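## Task

Press each drive blank that carries a red sticker fully home so it latches, without touching the others. The rack stands loose: it may tilt only a little, never more, and must finish in its original spot.

## Robot and tools

ROBOT. Two arms, left_arm and right_arm, each a six-joint arm with a two-finger gripper and a wrist camera (cam_left_wrist, cam_right_wrist, both 672x504). The fingers point along the gripper's +z axis and separate along its y axis. end_effector_position is the midpoint between the finger pads, roughly 1 cm short of the tips.

FRAMES. Scene frame: origin at table-top height halfway between the nominal arm bases, +x out over the table, +z up, left_arm on the +y side (not the image side). Actual bases: left_arm at (+0.019, +0.234, 0) m, right_arm at (-0.025, -0.253, 0) m, each turned slightly about z. Printed positions, orientations, velocities and Hand targets are in the scene frame. Offsets you send are instead along the current Hand target's own axes. Reported poses may be a few cm off, more at long reach.

THE ROW. Every motion argument is built from rows of 14 numbers, always all 14 even if one arm stays still: left_arm dx, dy, dz, rx, ry, rz, opening, then right_arm the same seven. The six pose numbers are offsets, not poses: they count from that arm's Hand target as it stood when the action or move began, along that target's axes. Scale: 1.0 equals 0.6 m for dx/dy/dz and 180 degrees for rotation; rx, ry, rz form one rotation vector; range -1 to 1. Opening is absolute, not an offset: +1 fully open (0.094 m), -1 closed. Sending six zeros re-requests the current Hand target; a 0 opening is a real half-open command, so repeat the current opening to keep a gripper unchanged.

execute_actions(actions, cameras). actions is a list of actions; each action is a table of up to 15 rows, one per 1/30 s step, the last row held if the table is short. All rows of one action count from the same start pose, and the next action starts from the new Hand target, so a repeated offset adds up. An empty actions list returns state plus images. cameras: list of names, ["all"], or [] for none.

move(target, speed, blend, opening_speed, grip_force, blocking, cameras). target is one 14-number row or a list of up to 15 rows; every row counts from the same starting Hand targets, not from the previous row. speed: path top speed in m/s, 0.002 to 2.9 (default 0.25), one value or one per target; turning limited to twice that in rad/s. blend: corner rounding radius in m for lists (0 means stop at each). opening_speed: rate of finger change per second on the -1..1 scale, at least 0.2. grip_force: per-pad force limit in N, 10 to 50, persistent once set; lower values close slowly. blocking=false returns early while the move continues. Paths are straight, do not avoid obstacles or the other arm, and the whole move is capped at 10 s. The gripper lags its path and can overshoot speed, especially with a stretched arm. Avoid paths that sweep near an arm's own base. Faster moves and targets placed deeper past a contact press harder.

wait(seconds 0 to 10, cameras): lets time run with last commands held. stop(cameras): brakes a running move. zoom_image(camera, region [x0, y0, x1, y1] in image pixels, at most 504 by 504): closer look at a wrist camera's latest image. read_manual(section): licence text only. finished_scene(scene): ends the current scene, given its number; irreversible.

RESULTS. Each result gives per-arm end_effector_position (m) and end_effector_quat_wxyz, Hand target (last commanded pose after clipping; next offsets start there), Tool commands, grip_measured (same scale as opening), joint positions, velocities (possibly just "within noise"), torques and motor temperatures. Calls with actions also list positions at some steps. A move adds a "move:" line: done (within 10 mm and 2 degrees), off_target, moving, held, or fault, plus limits such as paced (pose clipped) or held (steps withheld). done does not prove contact or its absence. Friction can leave a gripper a few cm short of target; resend the gap as an offset if needed.

CONTROL DETAILS. Each step the commanded orientation is clipped to within 40 degrees of the measured one. An arm blocked by something keeps pushing until commanded back; to release a push, command a target behind the gripper's present position. Camera pictures may lag while moving; a calibration (K, distortion, world-to-camera) is supplied for each camera.

CAUTIONS. The rack is loose: push blanks gently and straight, at low speed, aiming only slightly past the latch depth, and watch that the rack neither slides nor tips. Touch only the marked blanks. Do not strike the table, rack or anything fixed hard, let anything drop or leave the table, or let the two grippers, housings or wrist cameras meet; avoid loads on the camera cables. Long stretched holds or pushing toward unreachable poses heat motors: MOTOR HOT appears at 75 °C, 90 °C folds that arm away for good, 100 °C makes it fall limp. Any arm stop is undesirable.

Each tool is called as name([rows], argument=value, ...), one row to a line, values as JSON.

## Session

execute_actions(actions=[])

Scene clock: 0.00 s.
left_arm: end_effector_position=(+0.3048, +0.1757, +0.2572) grip_measured=+1.000 end_effector_quat_wxyz=(+0.560, -0.090, +0.820, +0.077) | right_arm: end_effector_position=(+0.2530, -0.1770, +0.1853) grip_measured=+1.000 end_effector_quat_wxyz=(+0.433, -0.016, +0.892, -0.130)
Joint positions: left_arm=[-0.703 0.87 0.789 -0.494 -0.847 -0.426 0.094] | right_arm=[0.746 1.033 0.802 -0.679 0.724 0.395 0.094]
Joint velocities: within noise
Joint torques (N m): no reading
Motor temperatures (°C): left_arm=[28 28 32 34 26 27 30] | right_arm=[26 33 30 31 26 25 27]
Heat: left arm: 34 °C; right arm: 33 °C.
Hand target: left_arm +0.3048, +0.1779, +0.2648; +0.569, -0.101, +0.813, +0.074 | right_arm +0.2546, -0.1785, +0.1920; +0.442, -0.007, +0.887, -0.130
Tool commands: left_gripper/opening=+1.0 right_gripper/opening=+1.0
camera_calibration:
cam_left_wrist: T_world_to_cam=[[0.233535, -0.972327, -0.00644059, 0.102206], [-0.709292, -0.165821, -0.685134, 0.457929], [0.665106, 0.164571, -0.728389, 0.0439916], [0, 0, 0, 1]] pos_world=[0.271678, 0.168072, 0.346444]
cam_right_wrist: T_world_to_cam=[[-0.0757894, -0.968623, 0.236695, -0.194568], [-0.892993, -0.0396804, -0.448318, 0.34111], [0.443643, -0.245345, -0.861967, 0.0939367], [0, 0, 0, 1]] pos_world=[0.248188, -0.151881, 0.279949]

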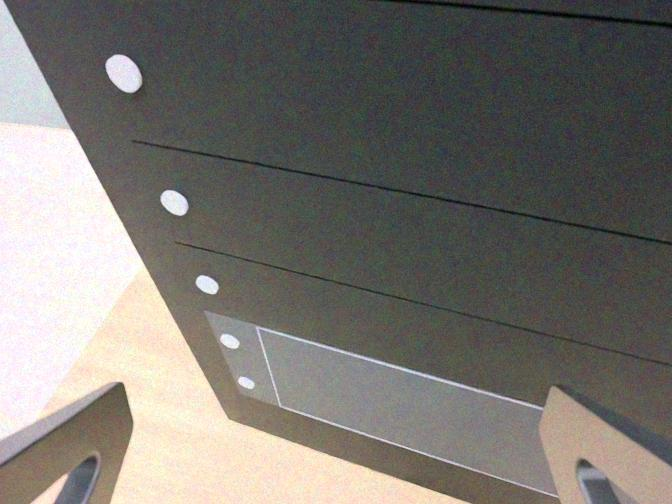

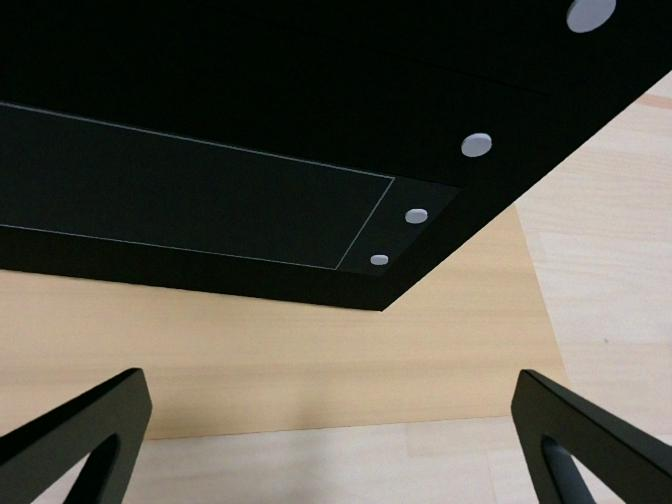

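move(target=[-0.137,0.06,-0.281,0.081,-0.194,0.002,-1,0,0,0,0,0,0,-1], cameras=["cam_left_wrist"])

Scene clock: 9.47 s.
left_arm: end_effector_position=(+0.1903, +0.1676, +0.3916) grip_measured=-0.990 end_effector_quat_wxyz=(+0.706, +0.103, +0.700, -0.044) | right_arm: end_effector_position=(+0.2530, -0.1770, +0.1853) grip_measured=-0.976 end_effector_quat_wxyz=(+0.433, -0.016, +0.892, -0.130)
Joint positions: left_arm=[-1.794 0.359 0.853 -0.333 -1.57 0.245 0] | right_arm=[0.746 1.033 0.802 -0.679 0.724 0.395 0.001]
Joint torques (N m): left_arm=[-0.31 3.55 8.01 1.17 0.01 0.07] | right_arm=[0.06 -2.45 6.76 1.1 0.48 0]
Heat: left arm: 36 °C; right arm: 33 °C.
Hand target: left_arm +0.1699, +0.1797, +0.3998; +0.794, +0.001, +0.608, +0.000 | right_arm +0.2546, -0.1785, +0.1920; +0.442, -0.007, +0.887, -0.130
Off the commanded pose: left_arm 0.025 m, 19 deg | right_arm 0.007 m, 2 deg.
joint sent to its limit (left arm) — joint 5 (wrist yaw), lower limit. The joint targets are off in position and orientation.
move: off_target (left_arm)
camera_calibration:
cam_left_wrist: T_world_to_cam=[[-0.213264, -0.974703, -0.0668755, 0.231003], [-0.41015, 0.151446, -0.899356, 0.441194], [0.886733, -0.164371, -0.432073, 0.116359], [0, 0, 0, 1]] pos_world=[0.127041, 0.177469, 0.462515]
Images, in order (width x height): cam_left_wrist 672x504.

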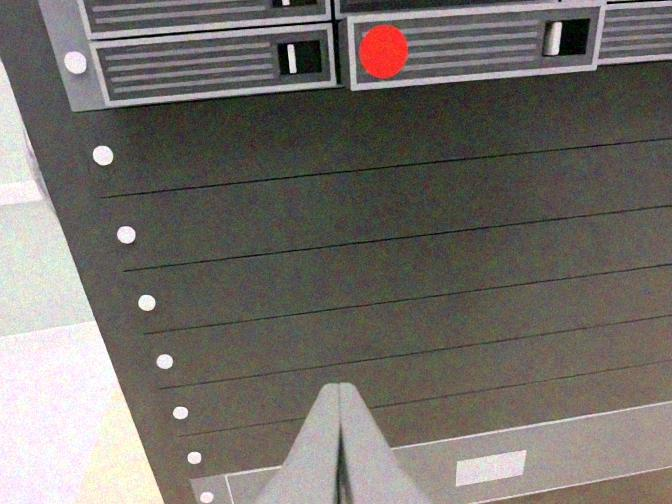

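move(target=[-0.142,0.033,0.245,0,0.083,0,-1,-0.445,-0.157,-0.273,-0.0565,-0.2045,0.063,-1], cameras=["all"])

Scene clock: 18.60 s.
left_arm: end_effector_position=(+0.2972, +0.1943, +0.5131) grip_measured=-0.990 end_effector_quat_wxyz=(+0.708, +0.008, +0.706, +0.004) | right_arm: end_effector_position=(+0.2811, -0.1950, +0.4911) grip_measured=-0.976 end_effector_quat_wxyz=(+0.680, -0.009, +0.733, -0.007)
Joint positions: left_arm=[-0.402 0.925 1.496 -0.568 -0.379 0.018 0] | right_arm=[0.476 1.014 1.501 -0.57 0.415 0.012 0.001]
Joint torques (N m): left_arm=[0.49 -0.53 9.76 1.15 0.05 -0.1] | right_arm=[-0.68 -0.68 7.79 2.24 -0.09 -0.1]
Heat: left arm: 36 °C; right arm: 33 °C.
Hand target: left_arm +0.2897, +0.1992, +0.5203; +0.708, +0.001, +0.706, +0.000 | right_arm +0.2784, -0.1986, +0.5177; +0.707, +0.000, +0.707, +0.000
Off the commanded pose: left_arm 0.012 m, 1 deg | right_arm 0.027 m, 5 deg.
move: off_target (left_arm, right_arm)
camera_calibration:
cam_left_wrist: T_world_to_cam=[[-0.0135024, -0.999909, 0.000394347, 0.198986], [-0.430063, 0.00545136, -0.902782, 0.62626], [0.902698, -0.0123593, -0.430097, 0.0431463], [0, 0, 0, 1]] pos_world=[0.23307, 0.196087, 0.583855]
cam_right_wrist: T_world_to_cam=[[0.0163123, -0.9997, 0.018296, -0.207021], [-0.486142, -0.0239198, -0.873552, 0.600131], [0.873728, 0.00535521, -0.486386, 0.0840534], [0, 0, 0, 1]] pos_world=[0.221686, -0.193054, 0.568916]

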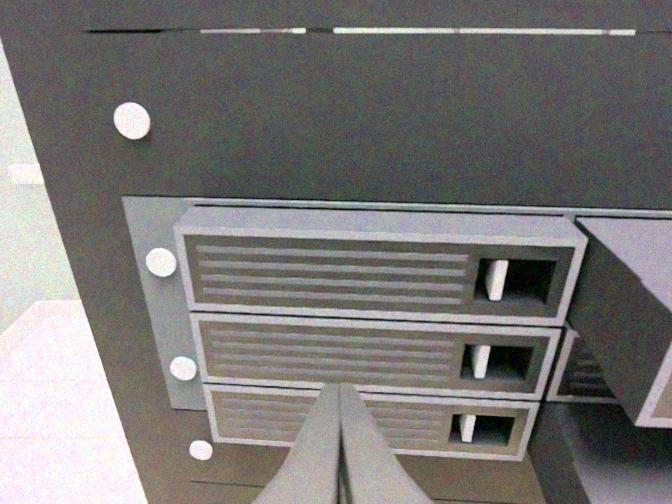

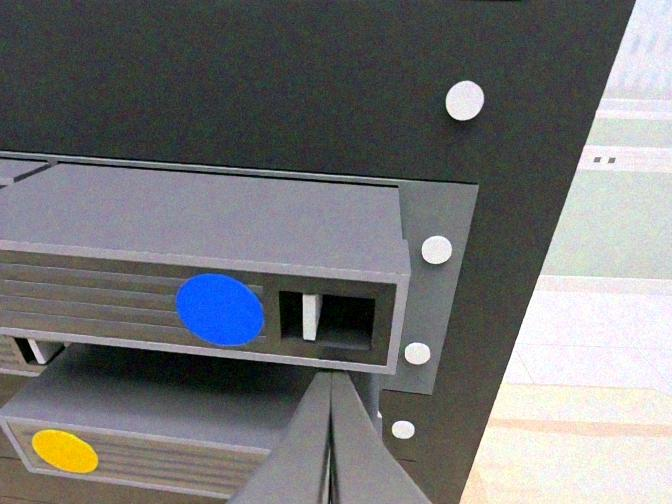

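move(target=[0,-0.283,-0.083,0,0,0,-1,0,-0.03,-0.08,0,0,0,-1], cameras=["all"])

Scene clock: 22.87 s.
left_arm: end_effector_position=(+0.2404, +0.0228, +0.5032) grip_measured=-0.990 end_effector_quat_wxyz=(+0.700, +0.034, +0.713, +0.023) | right_arm: end_effector_position=(+0.2355, -0.2164, +0.5187) grip_measured=-0.976 end_effector_quat_wxyz=(+0.714, +0.010, +0.700, +0.005)
Joint positions: left_arm=[-1.397 1.245 1.611 -0.454 -1.366 -0.005 0] | right_arm=[0.484 0.886 1.501 -0.593 0.434 0.012 0.001]
Joint torques (N m): left_arm=[-0.02 -4.14 9.74 1.6 -0.16 0.08] | right_arm=[0.8 0.85 6.27 1.1 0.07 -0.1]
Heat: left arm: 36 °C; right arm: 33 °C.
Hand target: left_arm +0.2399, +0.0295, +0.5200; +0.708, +0.001, +0.706, +0.000 | right_arm +0.2304, -0.2165, +0.5177; +0.707, +0.000, +0.707, +0.000
Off the commanded pose: left_arm 0.018 m, 5 deg | right_arm 0.005 m, 2 deg.
move: off_target (left_arm)
camera_calibration:
cam_left_wrist: T_world_to_cam=[[-0.0226966, -0.997748, -0.0631237, 0.060836], [-0.447744, 0.0665983, -0.891678, 0.591205], [0.893873, 0.00802518, -0.448247, 0.098815], [0, 0, 0, 1]] pos_world=[0.177761, 0.0205328, 0.575298]
cam_right_wrist: T_world_to_cam=[[0.00616359, -0.999714, -0.0231064, -0.204301], [-0.400325, 0.0187076, -0.916182, 0.612686], [0.916353, 0.014897, -0.400095, 0.084738], [0, 0, 0, 1]] pos_world=[0.168883, -0.216966, 0.590515]

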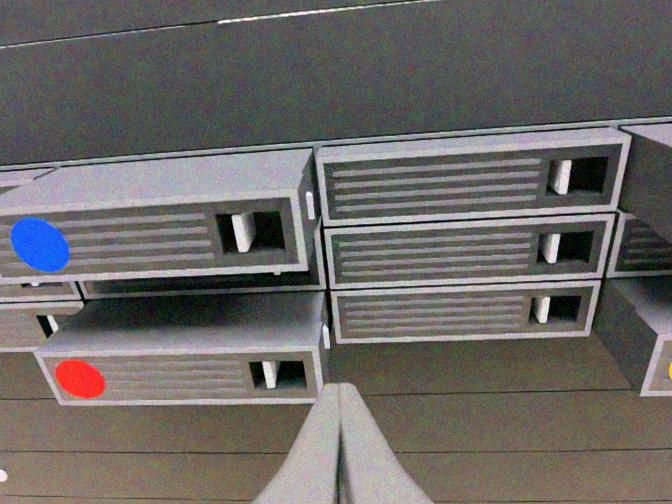

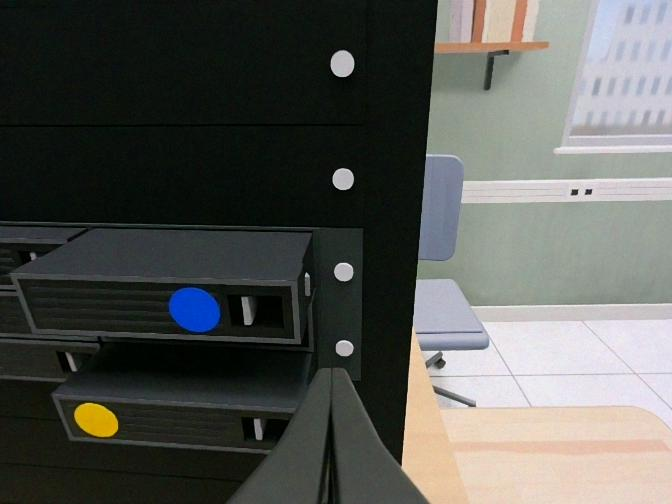

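move(target=[0.09,0.094,0.04,0,0,0.5,-1,0,0,0,0,0,0,-1], cameras=["all"])

Scene clock: 35.67 s.
left_arm: end_effector_position=(+0.2645, +0.0813, +0.4631) grip_measured=-0.990 end_effector_quat_wxyz=(+0.483, +0.519, +0.491, +0.506) | right_arm: end_effector_position=(+0.2355, -0.2164, +0.5187) grip_measured=-0.976 end_effector_quat_wxyz=(+0.714, +0.010, +0.700, +0.005)
Joint positions: left_arm=[-1.188 1.005 1.303 -0.351 -1.166 1.571 0] | right_arm=[0.484 0.886 1.501 -0.593 0.434 0.012 0.001]
Joint torques (N m): left_arm=[0.38 -3.93 4.89 1.8 0 0.02] | right_arm=[0.73 0.87 6.27 1.1 0.06 -0.08]
Heat: left arm: 38 °C; right arm: 33 °C.
Hand target: left_arm +0.2640, +0.0859, +0.4660; +0.500, +0.500, +0.499, +0.501 | right_arm +0.2304, -0.2165, +0.5177; +0.707, +0.000, +0.707, +0.000
Off the commanded pose: left_arm 0.006 m, 3 deg | right_arm 0.005 m, 2 deg.
move: off_target (left_arm)
camera_calibration:
cam_left_wrist: T_world_to_cam=[[-0.0280719, 0.0333234, -0.99905, 0.468332], [-0.427751, 0.902914, 0.042136, 0.0565592], [0.90346, 0.428528, -0.0110924, -0.180356], [0, 0, 0, 1]] pos_world=[0.200285, 0.0106132, 0.463503]
cam_right_wrist: T_world_to_cam=[[0.00616359, -0.999714, -0.0231064, -0.204301], [-0.400325, 0.0187076, -0.916182, 0.612686], [0.916353, 0.014897, -0.400095, 0.084738], [0, 0, 0, 1]] pos_world=[0.168883, -0.216966, 0.590515]

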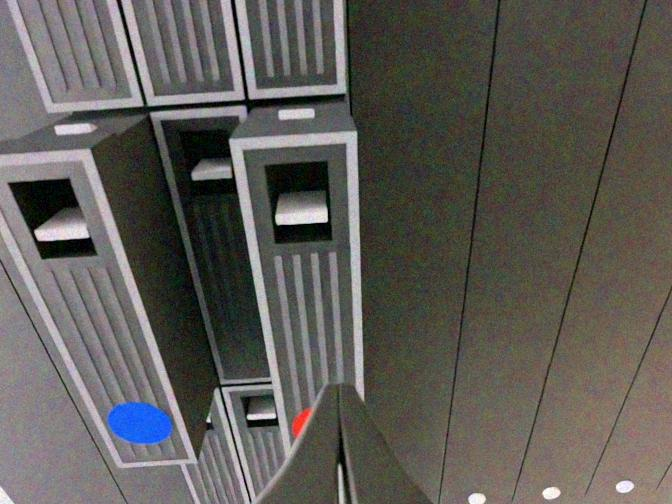

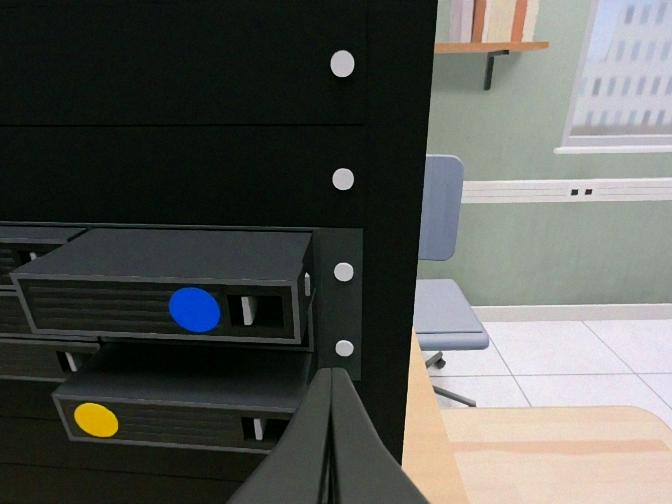

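move([
  [0.007,0.007,0.03,0,0,0,-1,0,0,0,0,0,0,-1],
  [0.007,0.007,0.1,0,0,0,-1,0,0,0,0,0,0,-1],
], speed=[0.08,0.03], blend=[0.01,0], cameras=["cam_left_wrist"])

Scene clock: 42.30 s.
left_arm: end_effector_position=(+0.3225, +0.0889, +0.4501) grip_measured=-0.990 end_effector_quat_wxyz=(+0.472, +0.530, +0.494, +0.502) | right_arm: end_effector_position=(+0.2355, -0.2164, +0.5187) grip_measured=-0.976 end_effector_quat_wxyz=(+0.714, +0.010, +0.700, +0.005)
Joint positions: left_arm=[-0.886 1.076 1.303 -0.304 -0.864 1.578 0] | right_arm=[0.484 0.886 1.501 -0.593 0.434 0.012 0.001]
Joint torques (N m): left_arm=[0.39 -2.66 9.52 1.97 0 0.01] | right_arm=[0.83 0.73 6.32 1.09 0.08 -0.1]
Motor temperatures (°C): left_arm=[28 29 36 39 26 27 30] | right_arm=[26 33 32 32 26 25 28]
Heat: left arm: 39 °C; right arm: 33 °C.
Hand target: left_arm +0.3240, +0.0901, +0.4703; +0.500, +0.500, +0.499, +0.501 | right_arm +0.2304, -0.2165, +0.5177; +0.707, +0.000, +0.707, +0.000
Off the commanded pose: left_arm 0.020 m, 5 deg | right_arm 0.005 m, 2 deg.
move: off_target (left_arm); blend cut to 0.0095 m at target 1
camera_calibration:
cam_left_wrist: T_world_to_cam=[[-0.056981, 0.0488854, -0.997178, 0.463748], [-0.426389, 0.901936, 0.0685811, 0.0627829], [0.902743, 0.429094, -0.030549, -0.227214], [0, 0, 0, 1]] pos_world=[0.258311, 0.0181994, 0.451193]
Images, in order (width x height): cam_left_wrist 672x504.

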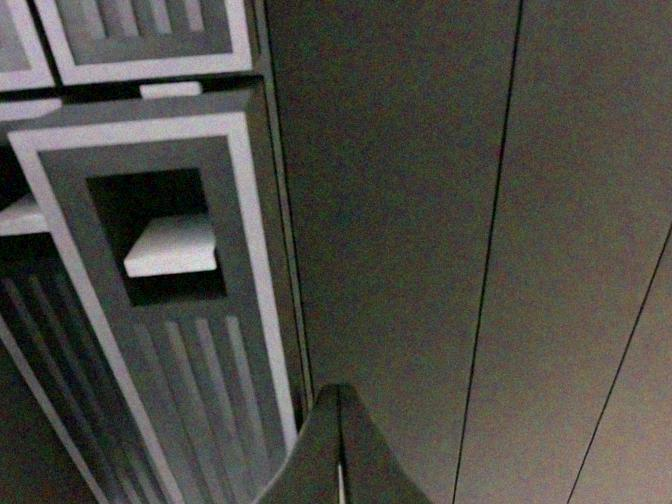

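move([
  [0,0,-0.09,0,0,0,-1,0,0,0,0,0,0,-1],
  [-0.005,0.033,-0.085,0,0,0,-1,0,0,0,0,0,0,-1],
], speed=[0.08,0.08], cameras=["cam_left_wrist"])

Scene clock: 46.00 s.
left_arm: end_effector_position=(+0.2743, +0.0823, +0.4807) grip_measured=-0.990 end_effector_quat_wxyz=(+0.501, +0.503, +0.495, +0.501) | right_arm: end_effector_position=(+0.2355, -0.2164, +0.5187) grip_measured=-0.976 end_effector_quat_wxyz=(+0.714, +0.010, +0.700, +0.005)
Joint positions: left_arm=[-1.131 1.031 1.352 -0.313 -1.106 1.587 0] | right_arm=[0.484 0.886 1.501 -0.593 0.434 0.012 0.001]
Joint torques (N m): left_arm=[0.06 -1.55 10.62 0.96 -0.02 0.04] | right_arm=[0.76 0.87 6.39 1.12 0.08 -0.05]
Heat: left arm: 38 °C; right arm: 33 °C.
Hand target: left_arm +0.2729, +0.0870, +0.4901; +0.500, +0.500, +0.499, +0.501 | right_arm +0.2304, -0.2165, +0.5177; +0.707, +0.000, +0.707, +0.000
Off the commanded pose: left_arm 0.011 m, 1 deg | right_arm 0.005 m, 2 deg.
move: off_target (left_arm)
camera_calibration:
cam_left_wrist: T_world_to_cam=[[-0.00337821, -0.00857457, -0.999958, 0.483178], [-0.425723, 0.904831, -0.00632063, 0.0816724], [0.904847, 0.425684, -0.0067071, -0.191704], [0, 0, 0, 1]] pos_world=[0.209865, 0.0118486, 0.482387]
Images, in order (width x height): cam_left_wrist 672x504.

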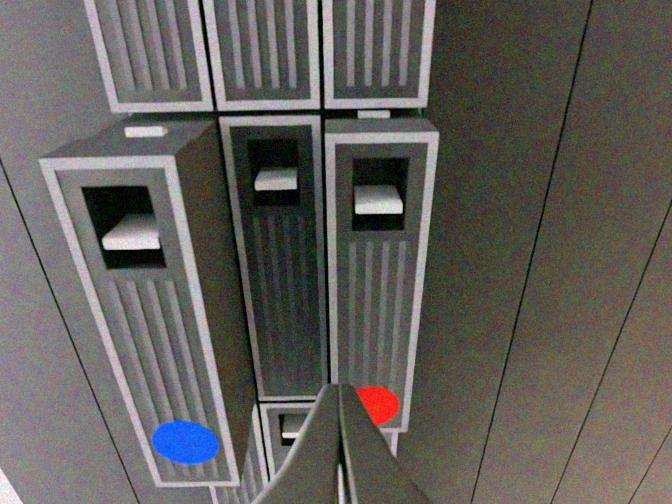

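move(target=[-0.005,-0.003,0.035,0,0,0,-1,0,0,0,0,0,0,-1], speed=0.05, cameras=["cam_left_wrist"])

Scene clock: 49.63 s.
left_arm: end_effector_position=(+0.2949, +0.0794, +0.4743) grip_measured=-0.990 end_effector_quat_wxyz=(+0.489, +0.513, +0.492, +0.505) | right_arm: end_effector_position=(+0.2355, -0.2164, +0.5187) grip_measured=-0.976 end_effector_quat_wxyz=(+0.714, +0.010, +0.700, +0.005)
Joint positions: left_arm=[-1.036 1.069 1.361 -0.313 -1.014 1.588 0] | right_arm=[0.484 0.886 1.501 -0.593 0.434 0.012 0.001]
Joint torques (N m): left_arm=[0.44 -2.45 10.88 1.22 0.03 -0.05] | right_arm=[0.75 0.83 6.27 1.09 0.07 -0.09]
Heat: left arm: 38 °C; right arm: 33 °C.
Hand target: left_arm +0.2939, +0.0841, +0.4885; +0.500, +0.500, +0.499, +0.501 | right_arm +0.2304, -0.2165, +0.5177; +0.707, +0.000, +0.707, +0.000
Off the commanded pose: left_arm 0.015 m, 2 deg | right_arm 0.005 m, 2 deg.
move: off_target (left_arm)
camera_calibration:
cam_left_wrist: T_world_to_cam=[[-0.0185557, 0.0193241, -0.999641, 0.479037], [-0.427524, 0.903647, 0.0254043, 0.0785326], [0.903813, 0.427842, -0.00850625, -0.208133], [0, 0, 0, 1]] pos_world=[0.230577, 0.00882533, 0.475099]
Images, in order (width x height): cam_left_wrist 672x504.

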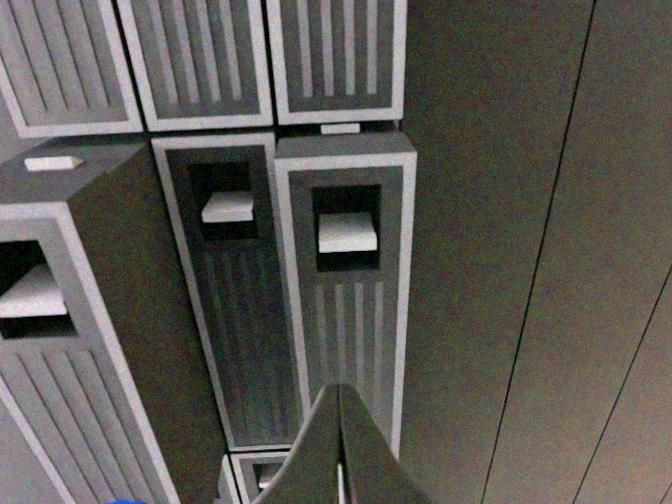

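move(target=[0.002,0.012,0.065,0,0,0,-1,0,0,0,0,0,0,-1], speed=0.03, cameras=["cam_left_wrist"])

Scene clock: 52.23 s.
left_arm: end_effector_position=(+0.3254, +0.0828, +0.4800) grip_measured=-0.990 end_effector_quat_wxyz=(+0.486, +0.518, +0.492, +0.503) | right_arm: end_effector_position=(+0.2355, -0.2164, +0.5187) grip_measured=-0.976 end_effector_quat_wxyz=(+0.714, +0.010, +0.700, +0.005)
Joint positions: left_arm=[-0.892 1.133 1.427 -0.327 -0.866 1.588 0] | right_arm=[0.484 0.886 1.501 -0.593 0.434 0.012 0.001]
Joint torques (N m): left_arm=[2.1 -1.1 11.43 1.54 0.14 -0.06] | right_arm=[0.76 0.88 6.2 1.1 0.06 -0.08]
Heat: left arm: 38 °C; right arm: 32 °C.
Hand target: left_arm +0.3329, +0.0853, +0.4957; +0.500, +0.500, +0.499, +0.501 | right_arm +0.2304, -0.2165, +0.5177; +0.707, +0.000, +0.707, +0.000
Off the commanded pose: left_arm 0.018 m, 3 deg | right_arm 0.005 m, 2 deg.
move: off_target (left_arm)
camera_calibration:
cam_left_wrist: T_world_to_cam=[[-0.0282872, 0.026044, -0.99926, 0.487495], [-0.423491, 0.905201, 0.0355808, 0.0820957], [0.905458, 0.424185, -0.0145761, -0.234392], [0, 0, 0, 1]] pos_world=[0.260789, 0.0124162, 0.480797]
Images, in order (width x height): cam_left_wrist 672x504.

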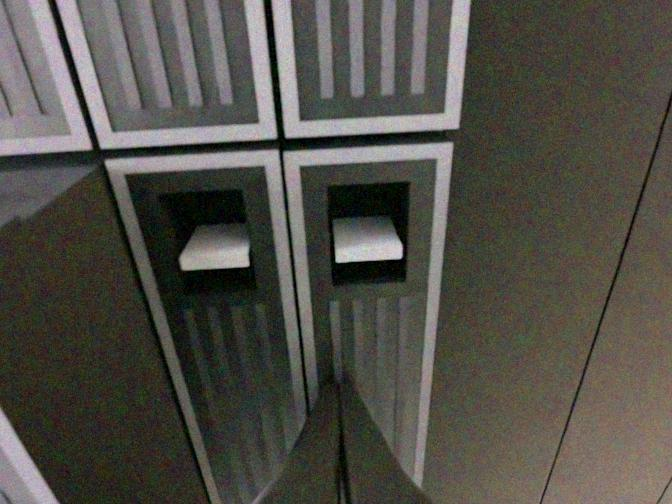

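move(target=[0,-0.005,0.022,0,0,0,-1,0,0,0,0,0,0,-1], speed=0.03, cameras=["cam_left_wrist"])

Scene clock: 54.37 s.
left_arm: end_effector_position=(+0.3290, +0.0798, +0.4766) grip_measured=-0.990 end_effector_quat_wxyz=(+0.490, +0.532, +0.483, +0.493) | right_arm: end_effector_position=(+0.2355, -0.2164, +0.5187) grip_measured=-0.976 end_effector_quat_wxyz=(+0.714, +0.010, +0.700, +0.005)
Joint positions: left_arm=[-0.866 1.134 1.427 -0.342 -0.804 1.588 0] | right_arm=[0.484 0.886 1.501 -0.593 0.434 0.012 0.001]
Joint torques (N m): left_arm=[3.64 0.85 11 1.94 0.07 -0.09] | right_arm=[0.87 0.79 6.31 1.13 0.07 -0.08]
Heat: left arm: 38 °C; right arm: 32 °C.
Hand target: left_arm +0.3461, +0.0854, +0.4927; +0.500, +0.500, +0.499, +0.501 | right_arm +0.2304, -0.2165, +0.5177; +0.707, +0.000, +0.707, +0.000
Off the commanded pose: left_arm 0.024 m, 4 deg | right_arm 0.005 m, 2 deg.
move: off_target (left_arm)
camera_calibration:
cam_left_wrist: T_world_to_cam=[[-0.0392505, 0.0375976, -0.998522, 0.486731], [-0.390649, 0.919183, 0.0499661, 0.067724], [0.919703, 0.392033, -0.021391, -0.235258], [0, 0, 0, 1]] pos_world=[0.261928, 0.0116782, 0.477595]
Images, in order (width x height): cam_left_wrist 672x504.

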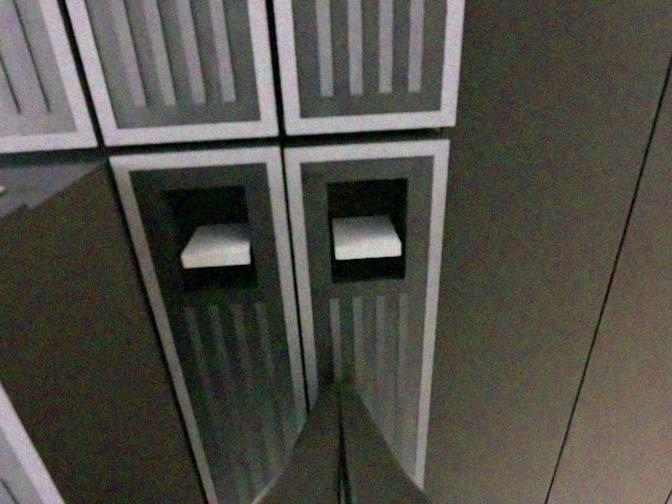

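move(target=[0,0,0.02,0,0,0,-1,0,0,0,0,0,0,-1], speed=0.03, cameras=["cam_left_wrist"])

move([
  [0,0,-0.1,0,0,0,-1,0,0,0,0,0,0,-1],
  [0,0.02,-0.15,0,0,0,-1,0,0,0,0,0,0,-1],
], speed=[0.06,0.15], blend=[0.01,0], cameras=["cam_left_wrist"])

Scene clock: 58.00 s.
left_arm: end_effector_position=(+0.3300, +0.0795, +0.4765) grip_measured=-0.990 end_effector_quat_wxyz=(+0.492, +0.542, +0.477, +0.487) | right_arm: end_effector_position=(+0.2355, -0.2164, +0.5187) grip_measured=-0.976 end_effector_quat_wxyz=(+0.714, +0.010, +0.700, +0.005)
Joint positions: left_arm=[-0.847 1.131 1.436 -0.364 -0.761 1.588 0] | right_arm=[0.484 0.886 1.501 -0.593 0.434 0.012 0.001]
Joint torques (N m): left_arm=[5.19 3.32 10.81 2.3 0.01 -0.03] | right_arm=[0.8 0.8 6.23 1.09 0.05 -0.07]
Heat: left arm: 39 °C; right arm: 32 °C.
Hand target: left_arm +0.3582, +0.0852, +0.4926; +0.500, +0.500, +0.499, +0.501 | right_arm +0.2304, -0.2165, +0.5177; +0.707, +0.000, +0.707, +0.000
Off the commanded pose: left_arm 0.033 m, 6 deg | right_arm 0.005 m, 2 deg.
move: off_target (left_arm)
camera_calibration:
cam_left_wrist: T_world_to_cam=[[-0.0466294, 0.0445665, -0.997918, 0.488199], [-0.367847, 0.928036, 0.0586339, 0.0559853], [0.928716, 0.369815, -0.0268801, -0.23462], [0, 0, 0, 1]] pos_world=[0.261254, 0.0130525, 0.477593]
Images, in order (width x height): cam_left_wrist 672x504.

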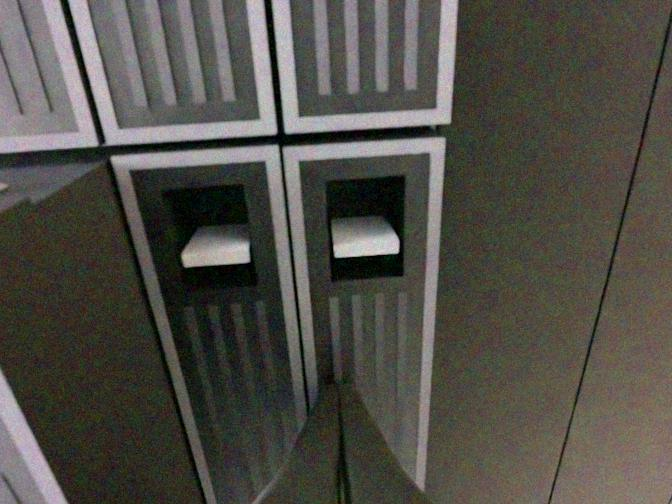

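Scene clock: 60.23 s.
left_arm: end_effector_position=(+0.2742, +0.0740, +0.4911) grip_measured=-0.990 end_effector_quat_wxyz=(+0.493, +0.510, +0.492, +0.504) | right_arm: end_effector_position=(+0.2355, -0.2164, +0.5187) grip_measured=-0.976 end_effector_quat_wxyz=(+0.714, +0.010, +0.700, +0.005)
Joint positions: left_arm=[-1.153 1.082 1.436 -0.365 -1.129 1.588 0] | right_arm=[0.484 0.886 1.501 -0.593 0.434 0.012 0.001]
Joint torques (N m): left_arm=[-0.42 -4 10.3 0.95 -0.09 0.06] | right_arm=[0.75 0.84 6.32 1.11 0.06 -0.1]
Heat: left arm: 39 °C; right arm: 32 °C.
Hand target: left_arm +0.2681, +0.0852, +0.5045; +0.500, +0.500, +0.499, +0.501 | right_arm +0.2304, -0.2165, +0.5177; +0.707, +0.000, +0.707, +0.000
Off the commanded pose: left_arm 0.018 m, 2 deg | right_arm 0.005 m, 2 deg.
move: off_target (left_arm)
camera_calibration:
cam_left_wrist: T_world_to_cam=[[-0.0120971, 0.0115119, -0.999861, 0.494427], [-0.426454, 0.904375, 0.0155721, 0.0786935], [0.904428, 0.426583, -0.00603104, -0.18822], [0, 0, 0, 1]] pos_world=[0.209772, 0.00343134, 0.491998]
Images, in order (width x height): cam_left_wrist 672x504.

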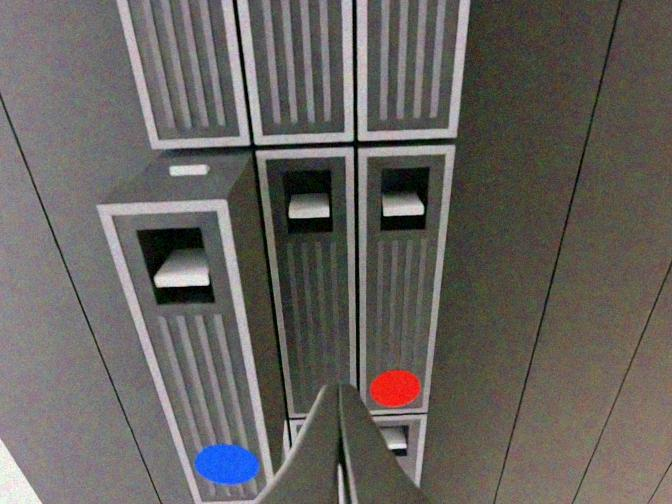

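finished_scene(scene=2)

The scene is finished: the task was done.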